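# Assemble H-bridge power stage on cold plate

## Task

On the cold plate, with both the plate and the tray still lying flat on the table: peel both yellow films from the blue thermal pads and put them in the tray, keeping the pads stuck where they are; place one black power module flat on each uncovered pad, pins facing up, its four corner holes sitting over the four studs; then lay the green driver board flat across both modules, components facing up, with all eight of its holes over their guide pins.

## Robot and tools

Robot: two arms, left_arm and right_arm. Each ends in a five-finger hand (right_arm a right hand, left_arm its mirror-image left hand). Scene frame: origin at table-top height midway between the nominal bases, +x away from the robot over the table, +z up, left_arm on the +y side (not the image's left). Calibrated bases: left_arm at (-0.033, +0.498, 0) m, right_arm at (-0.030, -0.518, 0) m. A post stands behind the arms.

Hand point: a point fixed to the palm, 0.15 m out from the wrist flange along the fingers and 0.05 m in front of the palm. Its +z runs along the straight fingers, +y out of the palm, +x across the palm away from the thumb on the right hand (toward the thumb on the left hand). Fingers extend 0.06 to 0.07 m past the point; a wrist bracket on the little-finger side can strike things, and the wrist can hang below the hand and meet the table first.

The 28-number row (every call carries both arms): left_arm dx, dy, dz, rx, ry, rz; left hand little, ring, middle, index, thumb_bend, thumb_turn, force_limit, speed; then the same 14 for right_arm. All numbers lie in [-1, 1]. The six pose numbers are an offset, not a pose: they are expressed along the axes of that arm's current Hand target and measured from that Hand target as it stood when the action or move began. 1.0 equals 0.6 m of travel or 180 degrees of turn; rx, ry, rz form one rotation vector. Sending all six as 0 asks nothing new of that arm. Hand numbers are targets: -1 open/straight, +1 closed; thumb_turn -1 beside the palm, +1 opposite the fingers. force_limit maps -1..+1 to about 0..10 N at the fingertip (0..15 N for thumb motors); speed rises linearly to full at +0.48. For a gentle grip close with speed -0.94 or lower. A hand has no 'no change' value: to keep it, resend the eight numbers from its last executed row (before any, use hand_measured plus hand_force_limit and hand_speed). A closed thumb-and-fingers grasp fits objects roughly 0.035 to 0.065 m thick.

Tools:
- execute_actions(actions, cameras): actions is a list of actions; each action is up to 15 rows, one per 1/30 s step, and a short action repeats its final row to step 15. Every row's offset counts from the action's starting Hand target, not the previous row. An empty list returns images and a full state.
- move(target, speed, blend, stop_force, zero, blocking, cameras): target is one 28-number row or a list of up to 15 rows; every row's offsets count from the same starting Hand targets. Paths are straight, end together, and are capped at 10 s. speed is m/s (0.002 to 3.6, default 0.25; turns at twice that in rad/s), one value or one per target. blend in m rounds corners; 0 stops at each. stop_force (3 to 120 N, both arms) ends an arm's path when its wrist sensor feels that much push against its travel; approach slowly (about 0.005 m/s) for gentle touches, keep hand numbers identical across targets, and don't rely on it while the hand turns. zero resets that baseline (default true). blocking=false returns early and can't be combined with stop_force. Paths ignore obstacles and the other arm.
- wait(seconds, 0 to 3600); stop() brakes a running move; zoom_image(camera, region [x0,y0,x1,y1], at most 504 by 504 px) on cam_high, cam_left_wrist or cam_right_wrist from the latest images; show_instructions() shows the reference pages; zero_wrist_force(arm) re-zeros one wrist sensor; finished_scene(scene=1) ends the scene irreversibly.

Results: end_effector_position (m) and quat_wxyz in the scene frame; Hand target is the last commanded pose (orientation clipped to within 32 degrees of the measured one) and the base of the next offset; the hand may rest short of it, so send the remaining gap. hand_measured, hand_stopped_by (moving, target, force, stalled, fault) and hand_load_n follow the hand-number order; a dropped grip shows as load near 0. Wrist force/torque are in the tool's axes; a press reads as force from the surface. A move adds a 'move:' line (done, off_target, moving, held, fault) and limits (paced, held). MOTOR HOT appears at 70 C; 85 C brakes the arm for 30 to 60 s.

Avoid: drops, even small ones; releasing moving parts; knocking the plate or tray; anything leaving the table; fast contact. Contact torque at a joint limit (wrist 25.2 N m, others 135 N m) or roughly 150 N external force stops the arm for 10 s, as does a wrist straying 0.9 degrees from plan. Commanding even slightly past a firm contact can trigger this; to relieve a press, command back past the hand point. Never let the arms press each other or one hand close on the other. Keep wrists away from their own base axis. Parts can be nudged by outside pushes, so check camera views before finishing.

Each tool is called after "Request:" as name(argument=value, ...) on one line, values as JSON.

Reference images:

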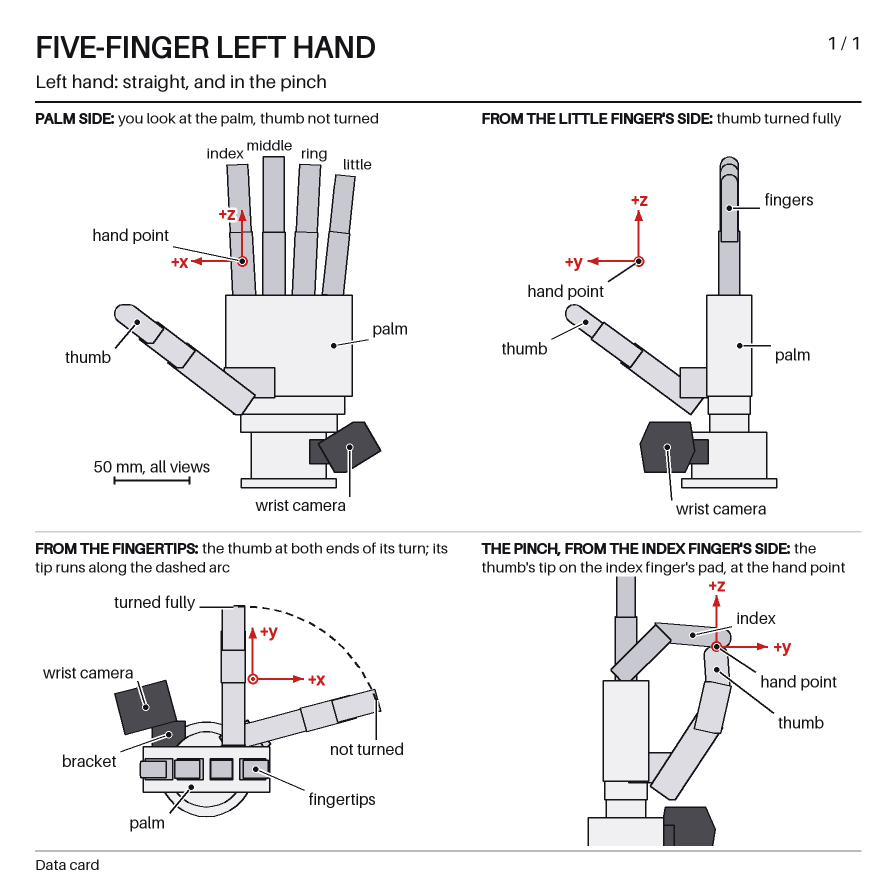

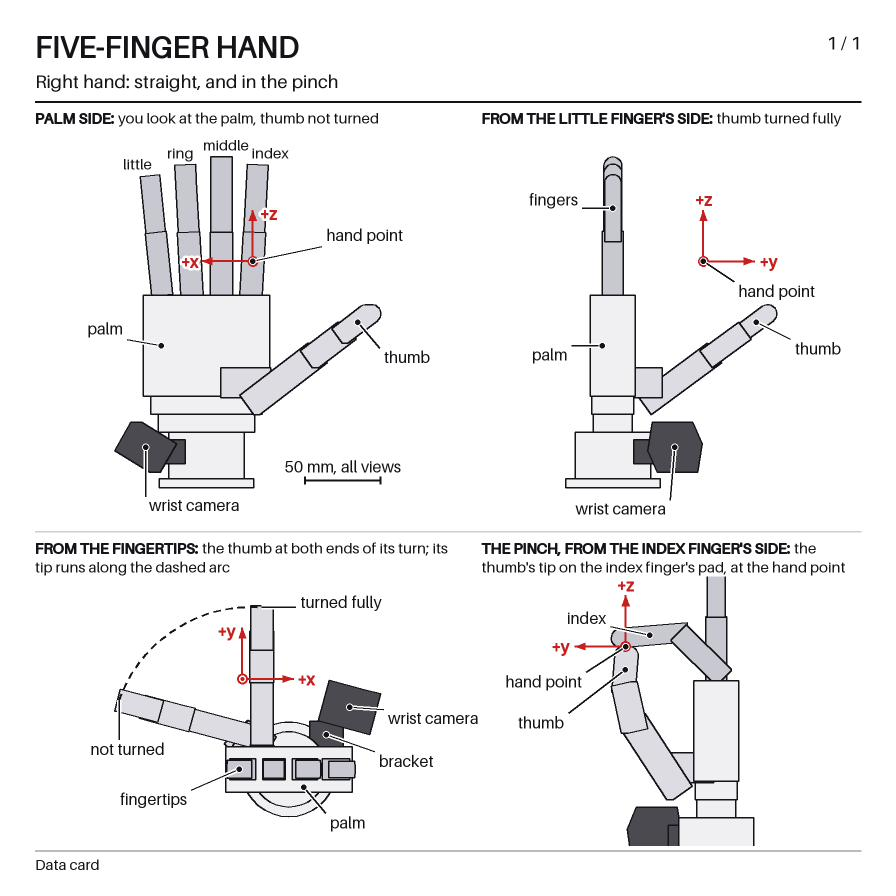

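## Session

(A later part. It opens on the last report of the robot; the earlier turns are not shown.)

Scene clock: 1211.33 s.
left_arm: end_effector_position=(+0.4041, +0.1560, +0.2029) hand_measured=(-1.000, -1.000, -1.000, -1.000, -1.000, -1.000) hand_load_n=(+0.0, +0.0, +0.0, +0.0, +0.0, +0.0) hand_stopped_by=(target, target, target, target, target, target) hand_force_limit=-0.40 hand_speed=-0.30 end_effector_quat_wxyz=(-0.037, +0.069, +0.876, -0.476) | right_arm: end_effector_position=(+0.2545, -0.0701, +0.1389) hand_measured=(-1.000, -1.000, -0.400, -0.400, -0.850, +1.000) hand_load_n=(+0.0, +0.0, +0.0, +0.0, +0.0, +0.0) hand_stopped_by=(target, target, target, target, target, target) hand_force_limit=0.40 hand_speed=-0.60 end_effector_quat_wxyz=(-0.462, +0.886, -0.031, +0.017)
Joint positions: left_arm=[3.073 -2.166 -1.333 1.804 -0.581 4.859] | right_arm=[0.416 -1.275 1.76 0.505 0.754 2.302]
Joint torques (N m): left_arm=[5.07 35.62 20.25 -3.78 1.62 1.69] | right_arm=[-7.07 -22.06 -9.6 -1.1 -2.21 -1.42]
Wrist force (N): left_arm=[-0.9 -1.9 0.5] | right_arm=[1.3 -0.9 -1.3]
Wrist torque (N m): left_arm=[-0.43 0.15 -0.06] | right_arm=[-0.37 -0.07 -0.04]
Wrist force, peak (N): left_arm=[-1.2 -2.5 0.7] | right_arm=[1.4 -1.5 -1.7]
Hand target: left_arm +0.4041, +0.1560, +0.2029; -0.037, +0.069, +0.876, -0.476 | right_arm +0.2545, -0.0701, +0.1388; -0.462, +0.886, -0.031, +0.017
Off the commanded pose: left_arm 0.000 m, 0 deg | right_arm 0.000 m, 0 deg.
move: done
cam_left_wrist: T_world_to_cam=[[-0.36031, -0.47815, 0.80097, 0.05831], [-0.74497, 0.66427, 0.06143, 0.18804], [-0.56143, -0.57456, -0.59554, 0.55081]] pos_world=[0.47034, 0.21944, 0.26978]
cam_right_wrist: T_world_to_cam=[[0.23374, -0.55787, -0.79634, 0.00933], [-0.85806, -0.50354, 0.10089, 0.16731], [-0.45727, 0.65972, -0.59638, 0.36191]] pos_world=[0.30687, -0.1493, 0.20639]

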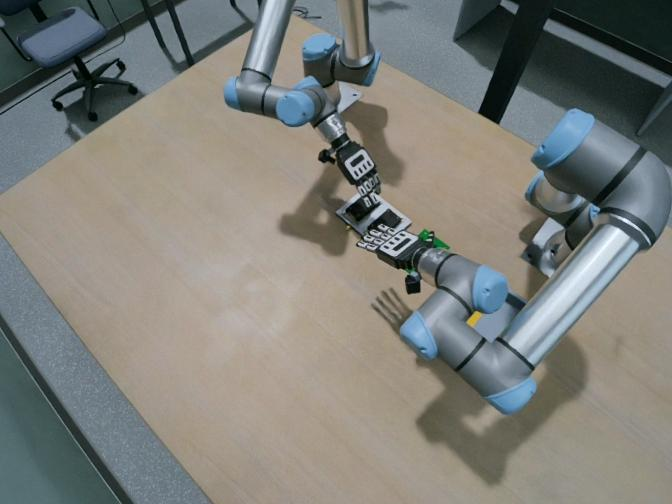

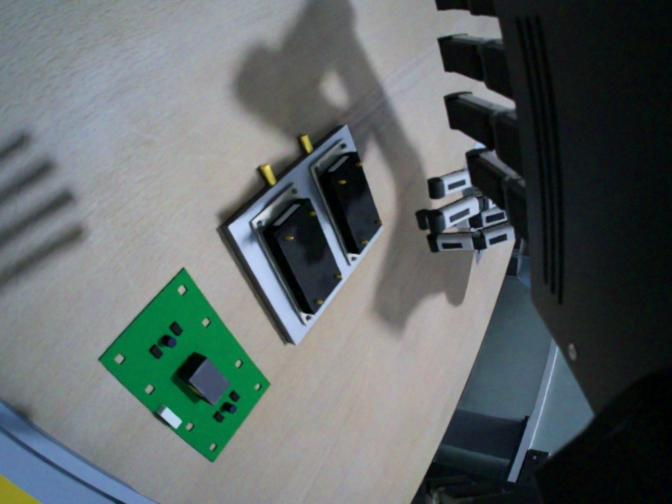

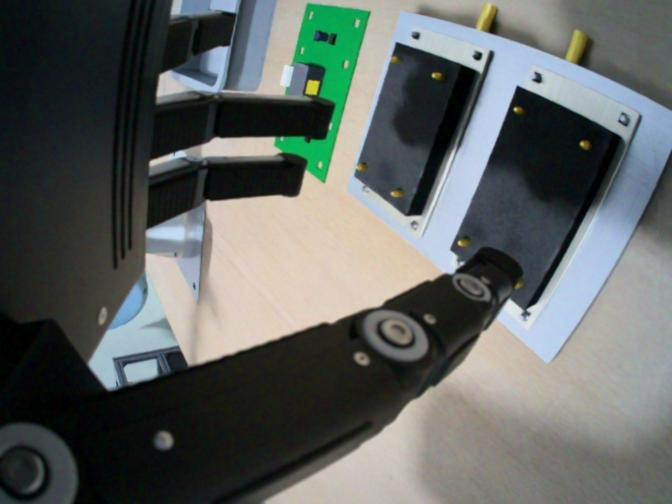

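Request:
move(target=[-0.1898,-0.04,-0.1222,0,0,0,-1,-1,-1,-1,-1,-1,-0.4,-0.3,0,0,0,0,0,0,-1,-1,-0.4,-0.4,-0.85,1,0.4,-0.6], speed=0.15, cameras=["cam_left_wrist"])

Scene clock: 1231.60 s.
left_arm: end_effector_position=(+0.5242, +0.1862, +0.2629) hand_measured=(-1.000, -1.000, -1.000, -1.000, -1.000, -1.000) hand_load_n=(+0.0, +0.0, +0.0, +0.0, +0.0, +0.0) hand_stopped_by=(target, target, target, target, target, target) hand_force_limit=-0.40 hand_speed=-0.30 end_effector_quat_wxyz=(-0.037, +0.069, +0.876, -0.476) | right_arm: end_effector_position=(+0.2545, -0.0701, +0.1388) hand_measured=(-1.000, -1.000, -0.400, -0.400, -0.850, +1.000) hand_load_n=(+0.0, +0.0, +0.0, +0.0, +0.0, +0.0) hand_stopped_by=(target, target, target, target, target, target) hand_force_limit=0.40 hand_speed=-0.60 end_effector_quat_wxyz=(-0.462, +0.886, -0.031, +0.017)
Joint positions: left_arm=[3.137 -2.432 -0.739 1.383 -0.592 4.972] | right_arm=[0.416 -1.275 1.76 0.505 0.754 2.302]
Joint torques (N m): left_arm=[-9.44 46.76 24.61 -4.12 2.96 -2.19] | right_arm=[6.67 -21.67 -10.48 2.68 0.51 1.5]
Wrist force (N): left_arm=[-0.4 -1.3 0.2] | right_arm=[1.1 -1.1 -1.3]
Wrist torque (N m): left_arm=[-0.31 0.11 -0.06] | right_arm=[-0.39 -0.04 -0.06]
Wrist force, peak (N): left_arm=[-1.3 -2.4 0.5] | right_arm=[1.5 -1.1 -1.5]
Hand target: left_arm +0.5241, +0.1861, +0.2629; -0.037, +0.069, +0.876, -0.476 | right_arm +0.2545, -0.0701, +0.1388; -0.462, +0.886, -0.031, +0.017
Off the commanded pose: left_arm 0.000 m, 0 deg | right_arm 0.000 m, 0 deg.
move: done
cam_left_wrist: T_world_to_cam=[[-0.36044, -0.47829, 0.80083, 0.06796], [-0.74498, 0.66426, 0.06142, 0.25377], [-0.56133, -0.57446, -0.59574, 0.67125]] pos_world=[0.59034, 0.24954, 0.32988]

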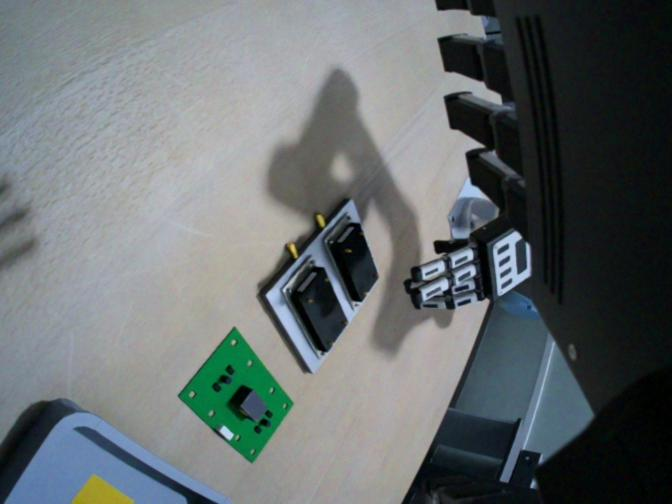

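Request:
move(target=[0,0,0,0,0,0,-1,-1,-1,-1,-1,-1,-0.4,-0.3,-0.0222,-0.2083,0.3522,0,-0.0114,-0.008,-1,-1,0.12,0.12,-0.8,1,0.4,-0.6], speed=0.12, cameras=["all"])

Request:
zoom_image(camera="cam_right_wrist", region=[270, 0, 670, 400])

Scene clock: 1257.23 s.
left_arm: end_effector_position=(+0.5241, +0.1861, +0.2629) hand_measured=(-1.000, -1.000, -1.000, -1.000, -1.000, -1.000) hand_load_n=(+0.0, -0.5, +0.0, +0.0, +0.0, -0.5) hand_stopped_by=(target, target, target, target, target, target) hand_force_limit=-0.40 hand_speed=-0.30 end_effector_quat_wxyz=(-0.037, +0.069, +0.876, -0.476) | right_arm: end_effector_position=(+0.2582, +0.1750, +0.1202) hand_measured=(-1.000, -1.000, +0.120, +0.120, -0.800, +1.000) hand_load_n=(+0.0, +0.0, +0.0, +0.0, +0.0, +0.0) hand_stopped_by=(target, target, target, target, target, target) hand_force_limit=0.40 hand_speed=-0.60 end_effector_quat_wxyz=(-0.462, +0.887, -0.011, +0.007)
Joint positions: left_arm=[3.136 -2.432 -0.738 1.383 -0.592 4.972] | right_arm=[0.818 -0.845 1.089 0.512 0.987 2.66]
Joint torques (N m): left_arm=[-7.97 49.5 12.86 -1.55 3.86 -2.08] | right_arm=[-3.04 -40.32 -27.54 -1.5 -1.95 -0.66]
Wrist force (N): left_arm=[-0.7 -1.6 0.0] | right_arm=[1.1 -0.3 -1.3]
Wrist torque (N m): left_arm=[-0.35 0.13 -0.06] | right_arm=[-0.23 0.00 0.09]
Wrist force, peak (N): left_arm=[-0.7 -2.1 0.1] | right_arm=[1.2 -0.4 -2.3]
Hand target: left_arm +0.5241, +0.1861, +0.2629; -0.037, +0.069, +0.876, -0.476 | right_arm +0.2583, +0.1750, +0.1202; -0.462, +0.887, -0.011, +0.007
Off the commanded pose: left_arm 0.000 m, 0 deg | right_arm 0.000 m, 0 deg.
move: done
cam_left_wrist: T_world_to_cam=[[-0.36031, -0.47815, 0.80097, 0.06775], [-0.74497, 0.66427, 0.06143, 0.25382], [-0.56143, -0.57456, -0.59554, 0.67121]] pos_world=[0.59034, 0.24944, 0.32988]
cam_right_wrist: T_world_to_cam=[[0.25787, -0.54727, -0.79624, 0.12224], [-0.83522, -0.54056, 0.10105, 0.2964], [-0.48572, 0.63897, -0.59648, 0.20186]] pos_world=[0.31408, 0.09814, 0.18779]

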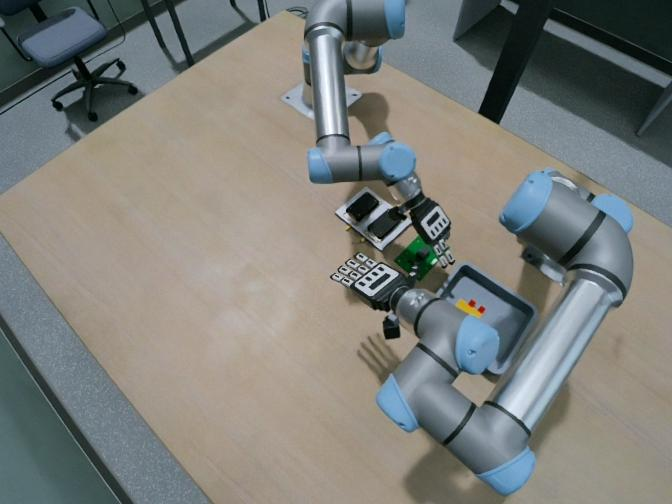

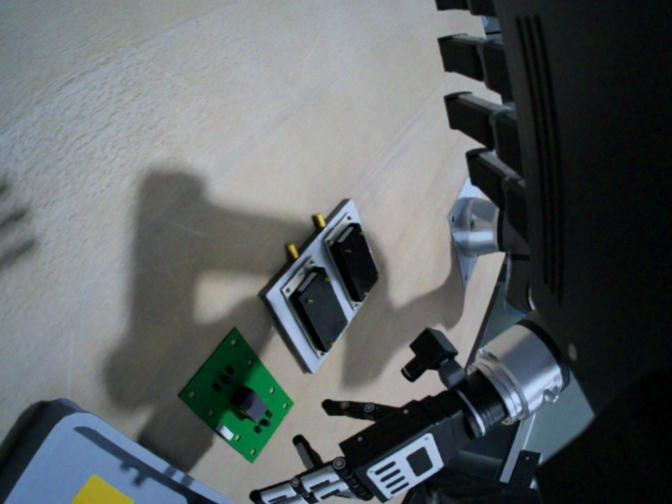

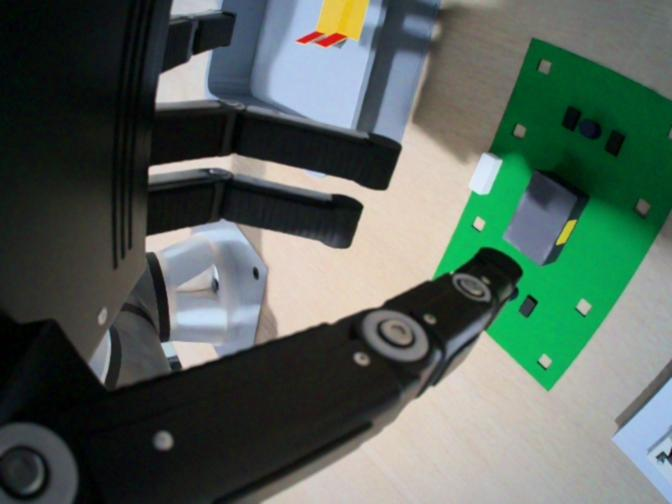

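Scaled by 1.260 from the camera's image (finer frame: 960x720).

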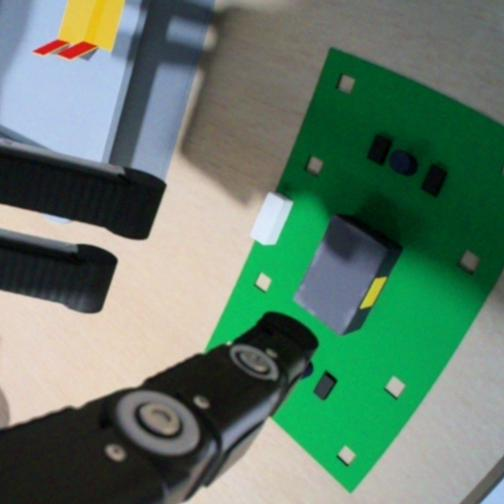

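Request:
zoom_image(camera="cam_right_wrist", region=[490, 150, 610, 280])

Scaled by 3.877 from the camera's image (finer frame: 960x720).

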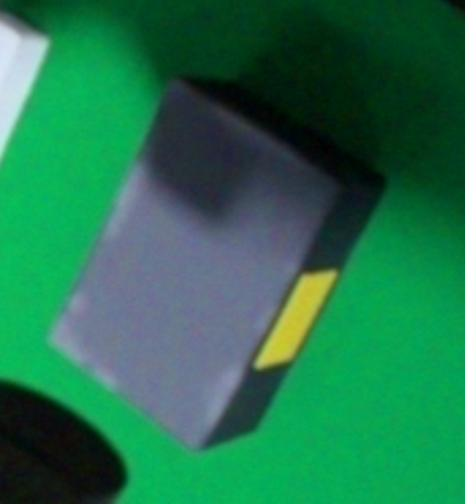

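Request:
move(target=[0,0,0,0,0,0,-1,-1,-1,-1,-1,-1,-0.4,-0.3,0,0.1073,0.0798,0,0,0,-1,-1,0.12,0.12,-0.8,1,0.4,-0.6], speed=0.08, cameras=["cam_right_wrist","cam_left_wrist"])

Request:
move(target=[0,0,0,0,0,0,-1,-1,-1,-1,-1,-1,-0.4,-0.3,0,0.0228,0.0154,0,0,0,-1,-1,0.12,0.12,-0.8,1,0.4,-0.6], speed=0.015, stop_force=4, cameras=["cam_right_wrist","cam_left_wrist"])

Request:
zoom_image(camera="cam_right_wrist", region=[270, 50, 570, 350])

Scene clock: 1277.77 s.
left_arm: end_effector_position=(+0.5241, +0.1861, +0.2629) hand_measured=(-1.000, -1.000, -1.000, -1.000, -1.000, -1.000) hand_load_n=(+0.0, +0.0, +0.0, +0.0, +0.0, +0.0) hand_stopped_by=(target, target, target, target, target, target) hand_force_limit=-0.40 hand_speed=-0.30 end_effector_quat_wxyz=(-0.037, +0.069, +0.876, -0.476) | right_arm: end_effector_position=(+0.2584, +0.1774, +0.0400) hand_measured=(-1.000, -1.000, +0.120, +0.120, -0.800, +1.000) hand_load_n=(+0.0, +0.0, +0.0, +0.0, +0.0, +0.0) hand_stopped_by=(target, target, target, target, target, target) hand_force_limit=0.40 hand_speed=-0.60 end_effector_quat_wxyz=(-0.462, +0.887, -0.011, +0.007)
Joint positions: left_arm=[3.136 -2.432 -0.738 1.383 -0.592 4.972] | right_arm=[0.82 -0.773 1.177 0.351 0.989 2.663]
Joint torques (N m): left_arm=[-4.79 58.9 12.59 -1.61 3.43 -1.81] | right_arm=[6 -53.68 -25.63 3.38 0.7 1.72]
Wrist force (N): left_arm=[-0.6 -1.7 0.0] | right_arm=[0.8 -0.3 -0.8]
Wrist torque (N m): left_arm=[-0.36 0.13 -0.04] | right_arm=[-0.26 0.03 -0.09]
Wrist force, peak (N): left_arm=[-0.8 -2.1 0.0] | right_arm=[1.3 -1.2 -1.9]
Hand target: left_arm +0.5241, +0.1861, +0.2629; -0.037, +0.069, +0.876, -0.476 | right_arm +0.2585, +0.1774, +0.0400; -0.462, +0.887, -0.011, +0.007
Off the commanded pose: left_arm 0.000 m, 0 deg | right_arm 0.000 m, 0 deg.
move: done
cam_left_wrist: T_world_to_cam=[[-0.36031, -0.47815, 0.80097, 0.06775], [-0.74497, 0.66427, 0.06143, 0.25382], [-0.56143, -0.57456, -0.59554, 0.67121]] pos_world=[0.59034, 0.24944, 0.32988]
cam_right_wrist: T_world_to_cam=[[0.25774, -0.54736, -0.79622, 0.05962], [-0.83526, -0.54047, 0.10117, 0.30597], [-0.48572, 0.63897, -0.59649, 0.15252]] pos_world=[0.31428, 0.10054, 0.10749]
Images, in order (width x height): cam_left_wrist 672x504, cam_right_wrist 672x504.

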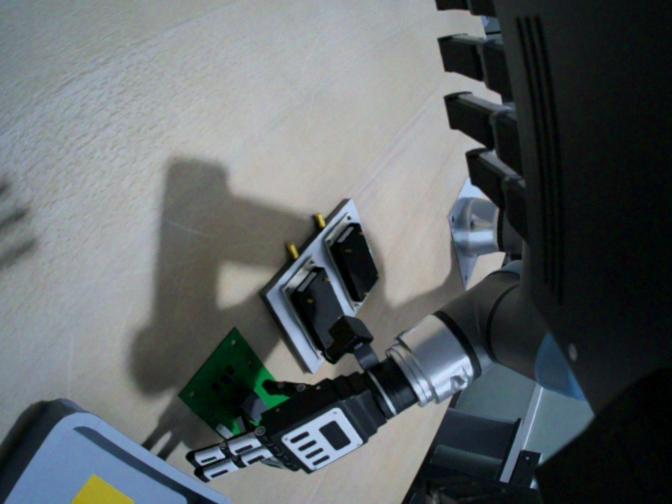

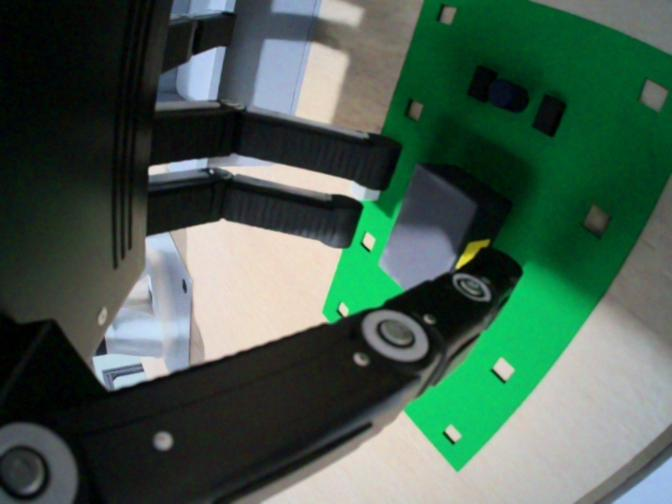

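Scene clock: 1280.00 s.
left_arm: end_effector_position=(+0.5241, +0.1861, +0.2629) hand_measured=(-1.000, -1.000, -1.000, -1.000, -1.000, -1.000) hand_load_n=(-0.5, +0.0, +0.0, +0.0, +0.0, +0.0) hand_stopped_by=(target, target, target, target, target, target) hand_force_limit=-0.40 hand_speed=-0.30 end_effector_quat_wxyz=(-0.037, +0.069, +0.876, -0.476) | right_arm: end_effector_position=(+0.2585, +0.1772, +0.0235) hand_measured=(-1.000, -1.000, +0.120, +0.120, -0.800, +1.000) hand_load_n=(+0.0, -0.5, +0.0, +0.0, +0.0, +0.0) hand_stopped_by=(target, target, target, target, target, target) hand_force_limit=0.40 hand_speed=-0.60 end_effector_quat_wxyz=(-0.462, +0.887, -0.011, +0.007)
Joint positions: left_arm=[3.136 -2.432 -0.738 1.383 -0.592 4.972] | right_arm=[0.82 -0.757 1.192 0.32 0.989 2.662]
Joint torques (N m): left_arm=[-3.99 59.06 12.73 -1.57 3.54 -1.9] | right_arm=[-9.21 -53.36 -25 3.31 -1.7 -0.89]
Wrist force (N): left_arm=[-0.6 -1.4 0.1] | right_arm=[1.0 -0.6 -0.9]
Wrist torque (N m): left_arm=[-0.34 0.14 -0.05] | right_arm=[-0.29 0.00 -0.04]
Wrist force, peak (N): left_arm=[-0.9 -2.0 0.2] | right_arm=[1.2 -0.4 -1.1]
Hand target: left_arm +0.5241, +0.1861, +0.2629; -0.037, +0.069, +0.876, -0.476 | right_arm +0.2585, +0.1772, +0.0235; -0.462, +0.887, -0.011, +0.007
Off the commanded pose: left_arm 0.000 m, 0 deg | right_arm 0.000 m, 0 deg.
move: done
cam_left_wrist: T_world_to_cam=[[-0.36031, -0.47815, 0.80097, 0.06775], [-0.74497, 0.66427, 0.06143, 0.25382], [-0.56143, -0.57456, -0.59554, 0.67121]] pos_world=[0.59034, 0.24944, 0.32988]
cam_right_wrist: T_world_to_cam=[[0.25792, -0.54724, -0.79624, 0.04633], [-0.8352, -0.54059, 0.101, 0.30748], [-0.48572, 0.63897, -0.59648, 0.14293]] pos_world=[0.31428, 0.10024, 0.09109]
Images, in order (width x height): cam_left_wrist 672x504, cam_right_wrist 672x504.

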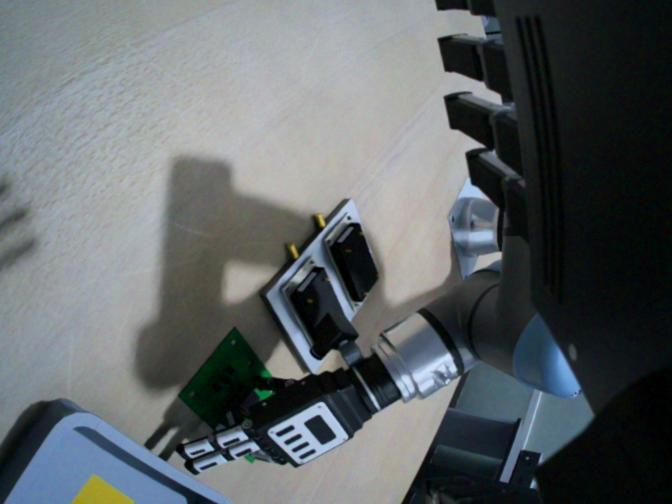

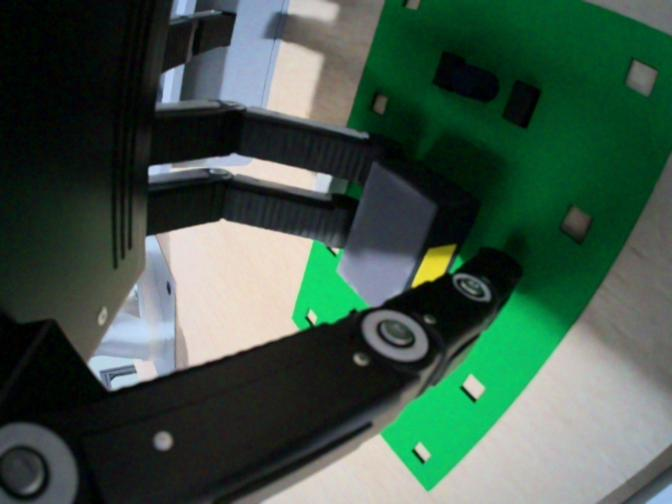

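Scaled by 1.680 from the camera's image (finer frame: 960x720).

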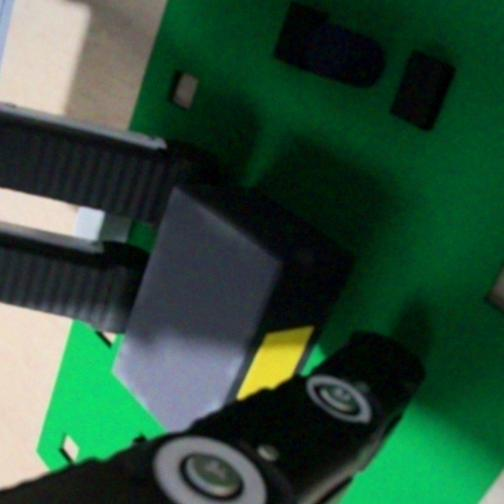

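Request:
move(target=[0,0,0,0,0,0,-1,-1,-1,-1,-1,-1,-0.4,-0.3,0,0,0,0,0,0,-1,-1,0.13,0.13,-0.62,1,-0.6,-0.8], cameras=["cam_right_wrist"])

Request:
zoom_image(camera="cam_right_wrist", region=[270, 50, 570, 350])

Scene clock: 1292.07 s.
left_arm: end_effector_position=(+0.5241, +0.1861, +0.2629) hand_measured=(-1.000, -1.000, -1.000, -1.000, -1.000, -1.000) hand_load_n=(+0.0, +0.0, +0.0, +0.0, +0.0, +0.0) hand_stopped_by=(target, target, target, target, target, target) hand_force_limit=-0.40 hand_speed=-0.30 end_effector_quat_wxyz=(-0.037, +0.069, +0.876, -0.476) | right_arm: end_effector_position=(+0.2585, +0.1772, +0.0235) hand_measured=(-1.000, -1.000, +0.130, +0.130, -0.620, +1.000) hand_load_n=(+0.0, +0.0, +0.0, +0.0, +0.0, +0.0) hand_stopped_by=(target, target, target, target, target, target) hand_force_limit=-0.60 hand_speed=-0.80 end_effector_quat_wxyz=(-0.462, +0.887, -0.011, +0.007)
Joint positions: left_arm=[3.136 -2.432 -0.738 1.383 -0.592 4.972] | right_arm=[0.82 -0.757 1.192 0.32 0.989 2.662]
Joint torques (N m): left_arm=[-2.14 58.99 12.85 -1.64 3.54 -1.72] | right_arm=[-8.38 -55.17 -27.04 3.15 0.87 1.26]
Wrist force (N): left_arm=[-0.7 -1.5 0.0] | right_arm=[1.0 -0.3 -0.9]
Wrist torque (N m): left_arm=[-0.33 0.14 -0.06] | right_arm=[-0.28 0.00 -0.04]
Wrist force, peak (N): left_arm=[-0.6 -2.1 -0.2] | right_arm=[1.2 -0.7 -1.1]
Hand target: left_arm +0.5241, +0.1861, +0.2629; -0.037, +0.069, +0.876, -0.476 | right_arm +0.2585, +0.1772, +0.0235; -0.462, +0.887, -0.011, +0.007
Off the commanded pose: left_arm 0.000 m, 0 deg | right_arm 0.000 m, 0 deg.
move: done
cam_right_wrist: T_world_to_cam=[[0.25787, -0.54727, -0.79624, 0.04635], [-0.83522, -0.54056, 0.10105, 0.30748], [-0.48572, 0.63897, -0.59648, 0.14293]] pos_world=[0.31428, 0.10024, 0.09109]

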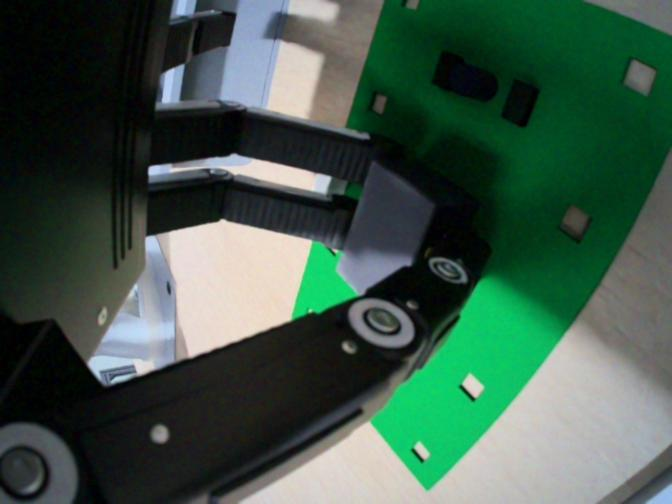

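Scaled by 1.680 from the camera's image (finer frame: 960x720).

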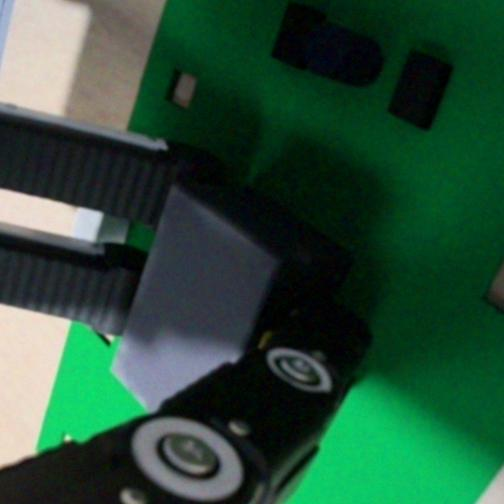

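Request:
move(target=[0,0,0,0,0,0,-1,-1,-1,-1,-1,-1,-0.4,-0.3,0,0,0,0,0,0,-1,-1,0.45,0.45,-0.62,1,-0.6,-0.93], cameras=["cam_right_wrist"])

Request:
zoom_image(camera="cam_right_wrist", region=[270, 50, 570, 350])

Scene clock: 1300.40 s.
left_arm: end_effector_position=(+0.5241, +0.1861, +0.2629) hand_measured=(-1.000, -1.000, -1.000, -1.000, -1.000, -1.000) hand_load_n=(+0.0, +0.0, +0.0, +0.0, +0.0, +0.0) hand_stopped_by=(target, target, target, target, target, target) hand_force_limit=-0.40 hand_speed=-0.30 end_effector_quat_wxyz=(-0.037, +0.069, +0.876, -0.476) | right_arm: end_effector_position=(+0.2585, +0.1772, +0.0235) hand_measured=(-1.000, -1.000, +0.168, +0.214, -0.620, +1.000) hand_load_n=(+0.0, +0.0, +1.0, +2.0, +1.5, +0.0) hand_stopped_by=(target, target, force, force, target, target) hand_force_limit=-0.60 hand_speed=-0.93 end_effector_quat_wxyz=(-0.462, +0.887, -0.011, +0.007)
Joint positions: left_arm=[3.136 -2.432 -0.738 1.383 -0.592 4.972] | right_arm=[0.82 -0.757 1.192 0.32 0.989 2.662]
Joint torques (N m): left_arm=[-0.27 59.84 12.95 -1.76 3.48 -1.7] | right_arm=[-8.6 -53.84 -26.18 2.67 0.8 1.17]
Wrist force (N): left_arm=[-0.8 -1.6 0.2] | right_arm=[0.8 -0.6 -0.9]
Wrist torque (N m): left_arm=[-0.37 0.17 -0.06] | right_arm=[-0.30 0.03 -0.04]
Wrist force, peak (N): left_arm=[-0.8 -2.0 0.4] | right_arm=[1.1 -0.2 -1.2]
Hand target: left_arm +0.5241, +0.1861, +0.2629; -0.037, +0.069, +0.876, -0.476 | right_arm +0.2585, +0.1772, +0.0235; -0.462, +0.887, -0.011, +0.007
Off the commanded pose: left_arm 0.000 m, 0 deg | right_arm 0.000 m, 0 deg.
move: done
cam_right_wrist: T_world_to_cam=[[0.25787, -0.54727, -0.79624, 0.04635], [-0.83522, -0.54056, 0.10105, 0.30748], [-0.48572, 0.63897, -0.59648, 0.14293]] pos_world=[0.31428, 0.10024, 0.09109]

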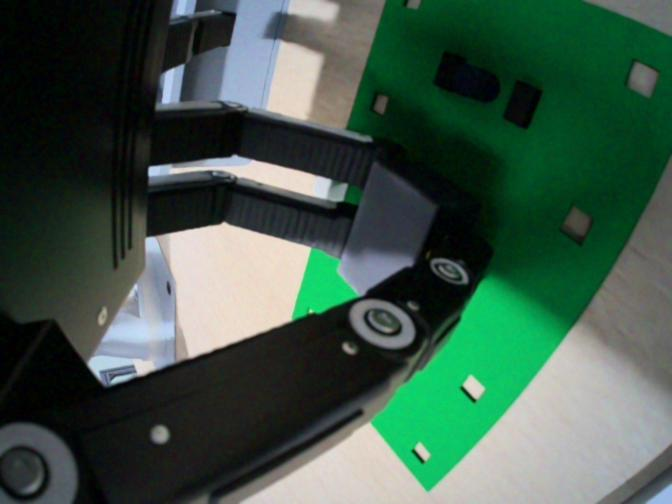

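Scaled by 1.680 from the camera's image (finer frame: 960x720).

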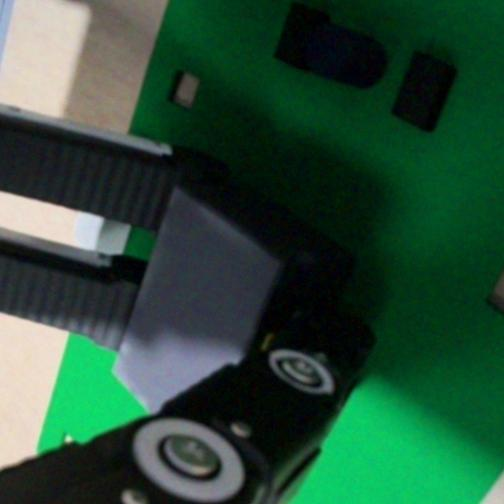

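Request:
move(target=[0,0,0,0,0,0,-1,-1,-1,-1,-1,-1,-0.4,-0.3,0,0,0,0,0,0,-1,-1,0.5,0.5,-0.5,1,0.2,-0.93])

Request:
move(target=[0,0,0,0,0,0,-1,-1,-1,-1,-1,-1,-0.4,-0.3,0,-0.0137,-0.0096,0,0,0,-1,-1,0.5,0.5,-0.5,1,0.2,-0.93], speed=0.02, cameras=["cam_right_wrist","cam_left_wrist"])

Request:
zoom_image(camera="cam_left_wrist", region=[150, 290, 350, 490])

Scene clock: 1309.27 s.
left_arm: end_effector_position=(+0.5241, +0.1861, +0.2629) hand_measured=(-1.000, -1.000, -1.000, -1.000, -1.000, -1.000) hand_load_n=(+0.0, +0.0, +0.0, +0.0, +0.0, +0.0) hand_stopped_by=(target, target, target, target, target, target) hand_force_limit=-0.40 hand_speed=-0.30 end_effector_quat_wxyz=(-0.037, +0.069, +0.876, -0.476) | right_arm: end_effector_position=(+0.2585, +0.1772, +0.0235) hand_measured=(-1.000, -1.000, +0.206, +0.258, -0.586, +1.000) hand_load_n=(+0.0, +0.0, +6.5, +6.5, +9.0, +0.0) hand_stopped_by=(target, target, force, force, force, target) hand_force_limit=0.20 hand_speed=-0.93 end_effector_quat_wxyz=(-0.462, +0.887, -0.011, +0.007)
Joint positions: left_arm=[3.136 -2.432 -0.738 1.383 -0.592 4.972] | right_arm=[0.82 -0.757 1.192 0.32 0.989 2.662]
Joint torques (N m): left_arm=[1.52 60.09 12.93 -1.76 3.48 -1.71] | right_arm=[-9.5 -53 -24.79 2.49 0.65 1.24]
Wrist force (N): left_arm=[-0.5 -1.7 0.3] | right_arm=[1.0 -0.5 -1.8]
Wrist torque (N m): left_arm=[-0.38 0.12 -0.04] | right_arm=[-0.29 0.03 -0.04]
Wrist force, peak (N): left_arm=[-0.9 -1.9 0.2] | right_arm=[1.0 -2.1 -1.1]
Hand target: left_arm +0.5241, +0.1861, +0.2629; -0.037, +0.069, +0.876, -0.476 | right_arm +0.2585, +0.1772, +0.0235; -0.462, +0.887, -0.011, +0.007
Off the commanded pose: left_arm 0.000 m, 0 deg | right_arm 0.000 m, 0 deg.
move: done

Scene clock: 1310.03 s.
left_arm: end_effector_position=(+0.5241, +0.1861, +0.2629) hand_measured=(-1.000, -1.000, -1.000, -1.000, -1.000, -1.000) hand_load_n=(+0.0, +0.0, +0.0, +0.0, +0.0, -0.5) hand_stopped_by=(target, target, target, target, target, target) hand_force_limit=-0.40 hand_speed=-0.30 end_effector_quat_wxyz=(-0.037, +0.069, +0.876, -0.476) | right_arm: end_effector_position=(+0.2585, +0.1771, +0.0338) hand_measured=(-1.000, -1.000, +0.206, +0.258, -0.586, +1.000) hand_load_n=(+0.0, -0.5, +5.0, +5.0, +10.0, +0.0) hand_stopped_by=(target, target, force, force, force, target) hand_force_limit=0.20 hand_speed=-0.93 end_effector_quat_wxyz=(-0.462, +0.887, -0.011, +0.007)
Joint positions: left_arm=[3.136 -2.432 -0.738 1.383 -0.592 4.972] | right_arm=[0.82 -0.767 1.184 0.339 0.989 2.662]
Joint torques (N m): left_arm=[1.9 60.01 13.47 -1.45 3.56 -1.64] | right_arm=[-8 -40.13 -16.23 -1.01 0.8 1.1]
Wrist force (N): left_arm=[-0.5 -1.4 0.3] | right_arm=[1.0 0.4 -0.5]
Wrist torque (N m): left_arm=[-0.35 0.12 -0.05] | right_arm=[-0.21 -0.01 -0.03]
Wrist force, peak (N): left_arm=[-0.8 -1.9 0.2] | right_arm=[0.9 -0.5 -1.9]
Hand target: left_arm +0.5241, +0.1861, +0.2629; -0.037, +0.069, +0.876, -0.476 | right_arm +0.2585, +0.1771, +0.0336; -0.462, +0.887, -0.011, +0.007
Off the commanded pose: left_arm 0.000 m, 0 deg | right_arm 0.000 m, 0 deg.
move: done
cam_left_wrist: T_world_to_cam=[[-0.36031, -0.47815, 0.80097, 0.06775], [-0.74497, 0.66427, 0.06143, 0.25382], [-0.56143, -0.57456, -0.59554, 0.67121]] pos_world=[0.59034, 0.24944, 0.32988]
cam_right_wrist: T_world_to_cam=[[0.25778, -0.54728, -0.79626, 0.0545], [-0.83526, -0.54048, 0.10108, 0.30645], [-0.48568, 0.63903, -0.59645, 0.149]] pos_world=[0.31428, 0.10024, 0.10129]
Images, in order (width x height): cam_left_wrist 672x504, cam_right_wrist 672x504.

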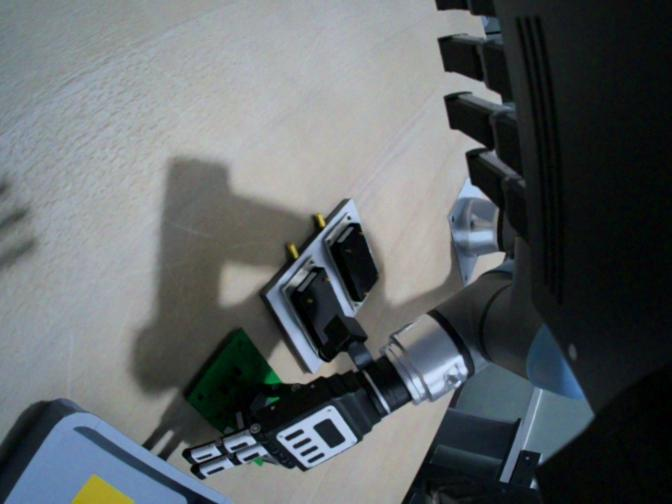

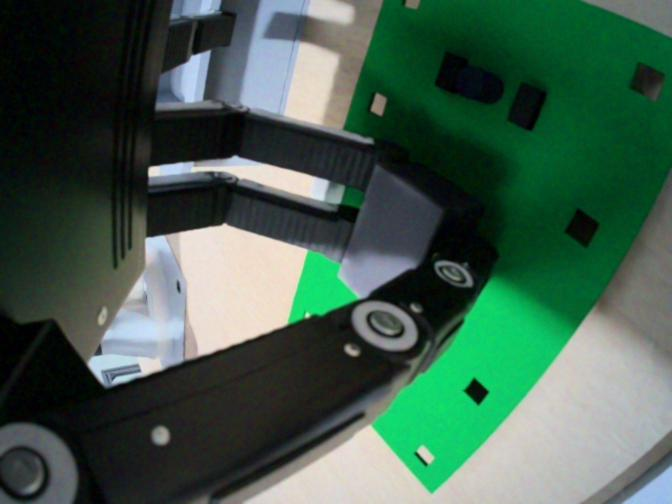

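Scaled by 2.520 from the camera's image (finer frame: 960x720).

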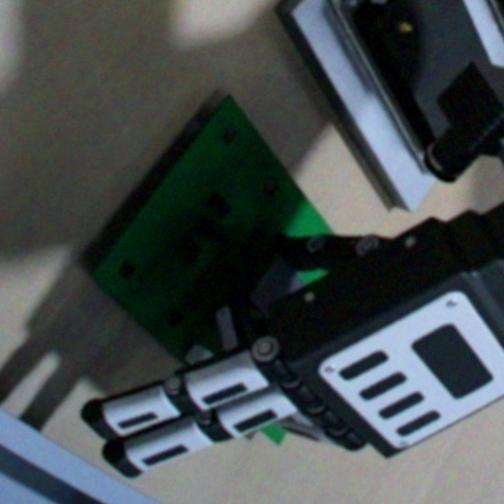

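Request:
zoom_image(camera="cam_right_wrist", region=[540, 40, 672, 260])

Request:
zoom_image(camera="cam_right_wrist", region=[390, 350, 510, 480])

Request:
zoom_image(camera="cam_right_wrist", region=[360, 0, 460, 130])

Scaled by 2.291 from the camera's image (finer frame: 960x720).

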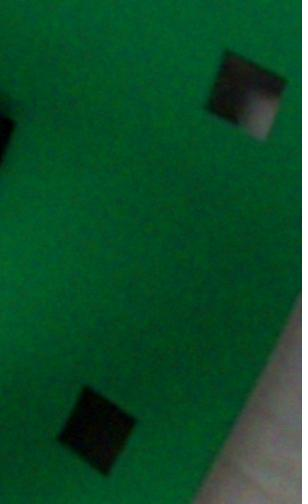

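Scaled by 3.877 from the camera's image (finer frame: 960x720).

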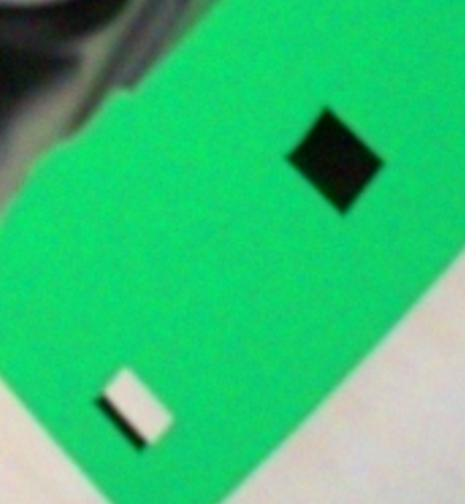

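Scaled by 3.877 from the camera's image (finer frame: 960x720).

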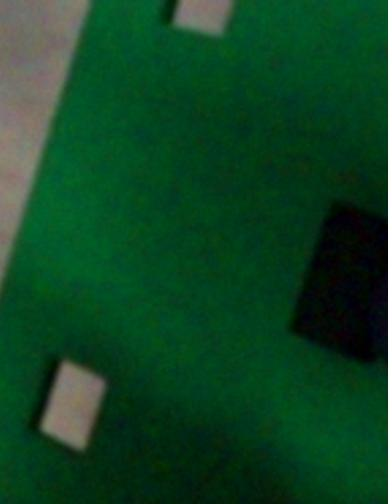

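Request:
move(target=[0,0,0,0,0,0,-1,-1,-1,-1,-1,-1,-0.4,-0.3,0,-0.1365,-0.0957,-0.0117,0,0,-1,-1,0.5,0.5,-0.5,1,0.2,-0.93], speed=0.06, cameras=["cam_right_wrist"])

Scene clock: 1329.07 s.
left_arm: end_effector_position=(+0.5241, +0.1861, +0.2629) hand_measured=(-1.000, -1.000, -1.000, -1.000, -1.000, -1.000) hand_load_n=(-0.5, -0.5, +0.0, -0.5, +0.0, -0.5) hand_stopped_by=(target, target, target, target, target, target) hand_force_limit=-0.40 hand_speed=-0.30 end_effector_quat_wxyz=(-0.037, +0.069, +0.876, -0.476) | right_arm: end_effector_position=(+0.2583, +0.1770, +0.1337) hand_measured=(-1.000, -1.000, +0.206, +0.258, -0.586, +1.000) hand_load_n=(+0.0, +0.0, +5.0, +5.0, +10.0, +0.0) hand_stopped_by=(target, target, force, force, force, target) hand_force_limit=0.20 hand_speed=-0.93 end_effector_quat_wxyz=(-0.446, +0.895, -0.011, +0.007)
Joint positions: left_arm=[3.136 -2.432 -0.738 1.383 -0.592 4.972] | right_arm=[0.828 -0.827 1.013 0.604 1.012 2.648]
Joint torques (N m): left_arm=[4.98 60.34 12.2 -1.58 3.4 -1.79] | right_arm=[4.3 -40.6 -14.16 -1.24 -1.73 -0.94]
Wrist force (N): left_arm=[-0.9 -1.7 -0.1] | right_arm=[0.9 0.6 -0.7]
Wrist torque (N m): left_arm=[-0.37 0.16 -0.06] | right_arm=[-0.13 -0.01 0.09]
Wrist force, peak (N): left_arm=[-1.1 -2.0 0.3] | right_arm=[1.3 0.7 -1.0]
Hand target: left_arm +0.5241, +0.1861, +0.2629; -0.037, +0.069, +0.876, -0.476 | right_arm +0.2583, +0.1770, +0.1336; -0.446, +0.895, -0.011, +0.006
Off the commanded pose: left_arm 0.000 m, 0 deg | right_arm 0.000 m, 0 deg.
move: done
cam_right_wrist: T_world_to_cam=[[0.25721, -0.5761, -0.77585, 0.13649], [-0.83518, -0.53641, 0.12143, 0.29268], [-0.48613, 0.61674, -0.61912, 0.21569]] pos_world=[0.31418, 0.1026, 0.20389]

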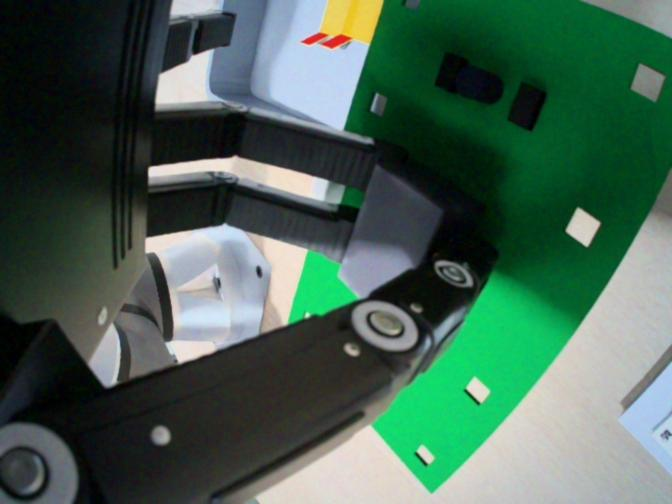

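Request:
move(target=[0,0,0,0,0,0,-1,-1,-1,-1,-1,-1,-0.4,-0.3,0.054,0.1942,-0.257,0,0.4065,0.3072,-1,-1,0.5,0.5,-0.5,1,0.2,-0.93], speed=0.1, cameras=["all"])

Scene clock: 1357.87 s.
left_arm: end_effector_position=(+0.5241, +0.1861, +0.2629) hand_measured=(-1.000, -1.000, -1.000, -1.000, -1.000, -1.000) hand_load_n=(+0.0, +0.0, +0.0, +0.0, +0.0, +0.0) hand_stopped_by=(target, target, target, target, target, target) hand_force_limit=-0.40 hand_speed=-0.30 end_effector_quat_wxyz=(-0.037, +0.069, +0.876, -0.476) | right_arm: end_effector_position=(+0.2857, -0.0170, +0.1335) hand_measured=(-1.000, -1.000, +0.206, +0.258, -0.586, +1.000) hand_load_n=(+0.0, -0.5, +5.0, +5.0, +10.0, -0.5) hand_stopped_by=(target, target, force, force, force, target) hand_force_limit=0.20 hand_speed=-0.93 end_effector_quat_wxyz=(-0.307, +0.615, -0.650, +0.324)
Joint positions: left_arm=[3.136 -2.432 -0.738 1.383 -0.592 4.972] | right_arm=[1.008 -1.069 1.457 0.601 2.337 3.954]
Joint torques (N m): left_arm=[10.55 59.41 12.17 -1.64 3.34 -1.83] | right_arm=[-1.05 -43.79 -10.92 -0.47 0.1 -0.08]
Wrist force (N): left_arm=[-0.4 -1.7 0.1] | right_arm=[0.7 0.7 -0.7]
Wrist torque (N m): left_arm=[-0.38 0.10 -0.04] | right_arm=[-0.14 0.00 0.06]
Wrist force, peak (N): left_arm=[-1.1 -2.0 0.2] | right_arm=[1.2 0.7 -1.2]
Hand target: left_arm +0.5241, +0.1861, +0.2629; -0.037, +0.069, +0.876, -0.476 | right_arm +0.2857, -0.0171, +0.1335; -0.307, +0.615, -0.650, +0.324
Off the commanded pose: left_arm 0.000 m, 0 deg | right_arm 0.000 m, 0 deg.
move: done
cam_left_wrist: T_world_to_cam=[[-0.36031, -0.47815, 0.80097, 0.06775], [-0.74497, 0.66427, 0.06143, 0.25382], [-0.56143, -0.57456, -0.59554, 0.67121]] pos_world=[0.59034, 0.24944, 0.32988]
cam_right_wrist: T_world_to_cam=[[-0.58276, -0.23822, -0.77694, 0.26345], [-0.51146, 0.85047, 0.12287, 0.14236], [0.6315, 0.46898, -0.61746, 0.02656]] pos_world=[0.20957, -0.07077, 0.20359]

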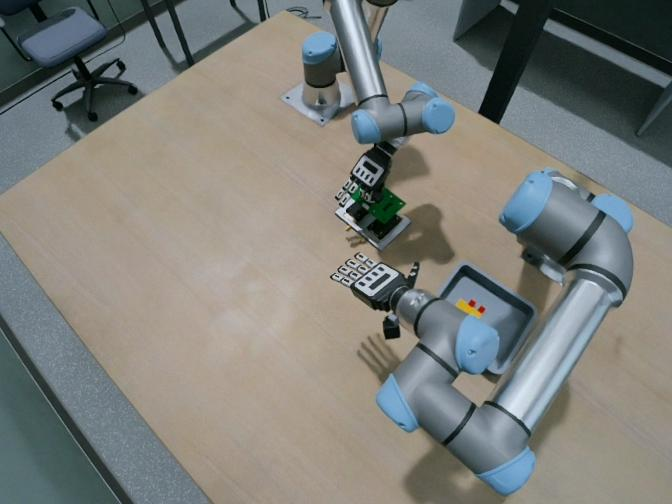

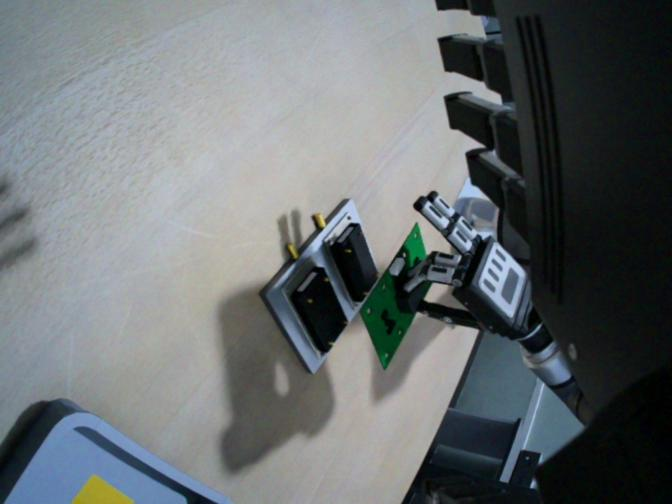

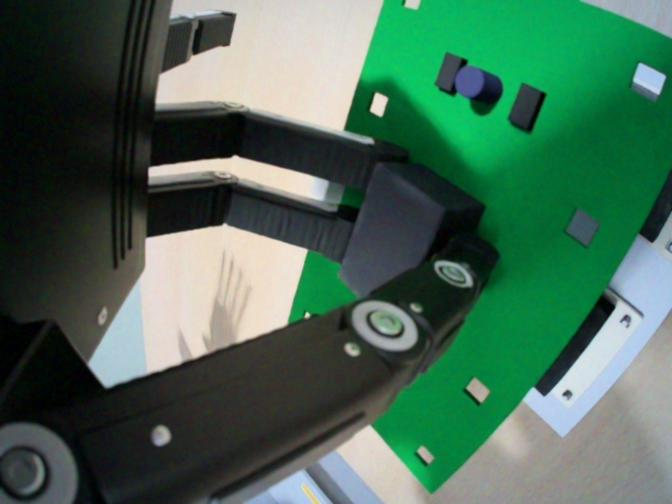

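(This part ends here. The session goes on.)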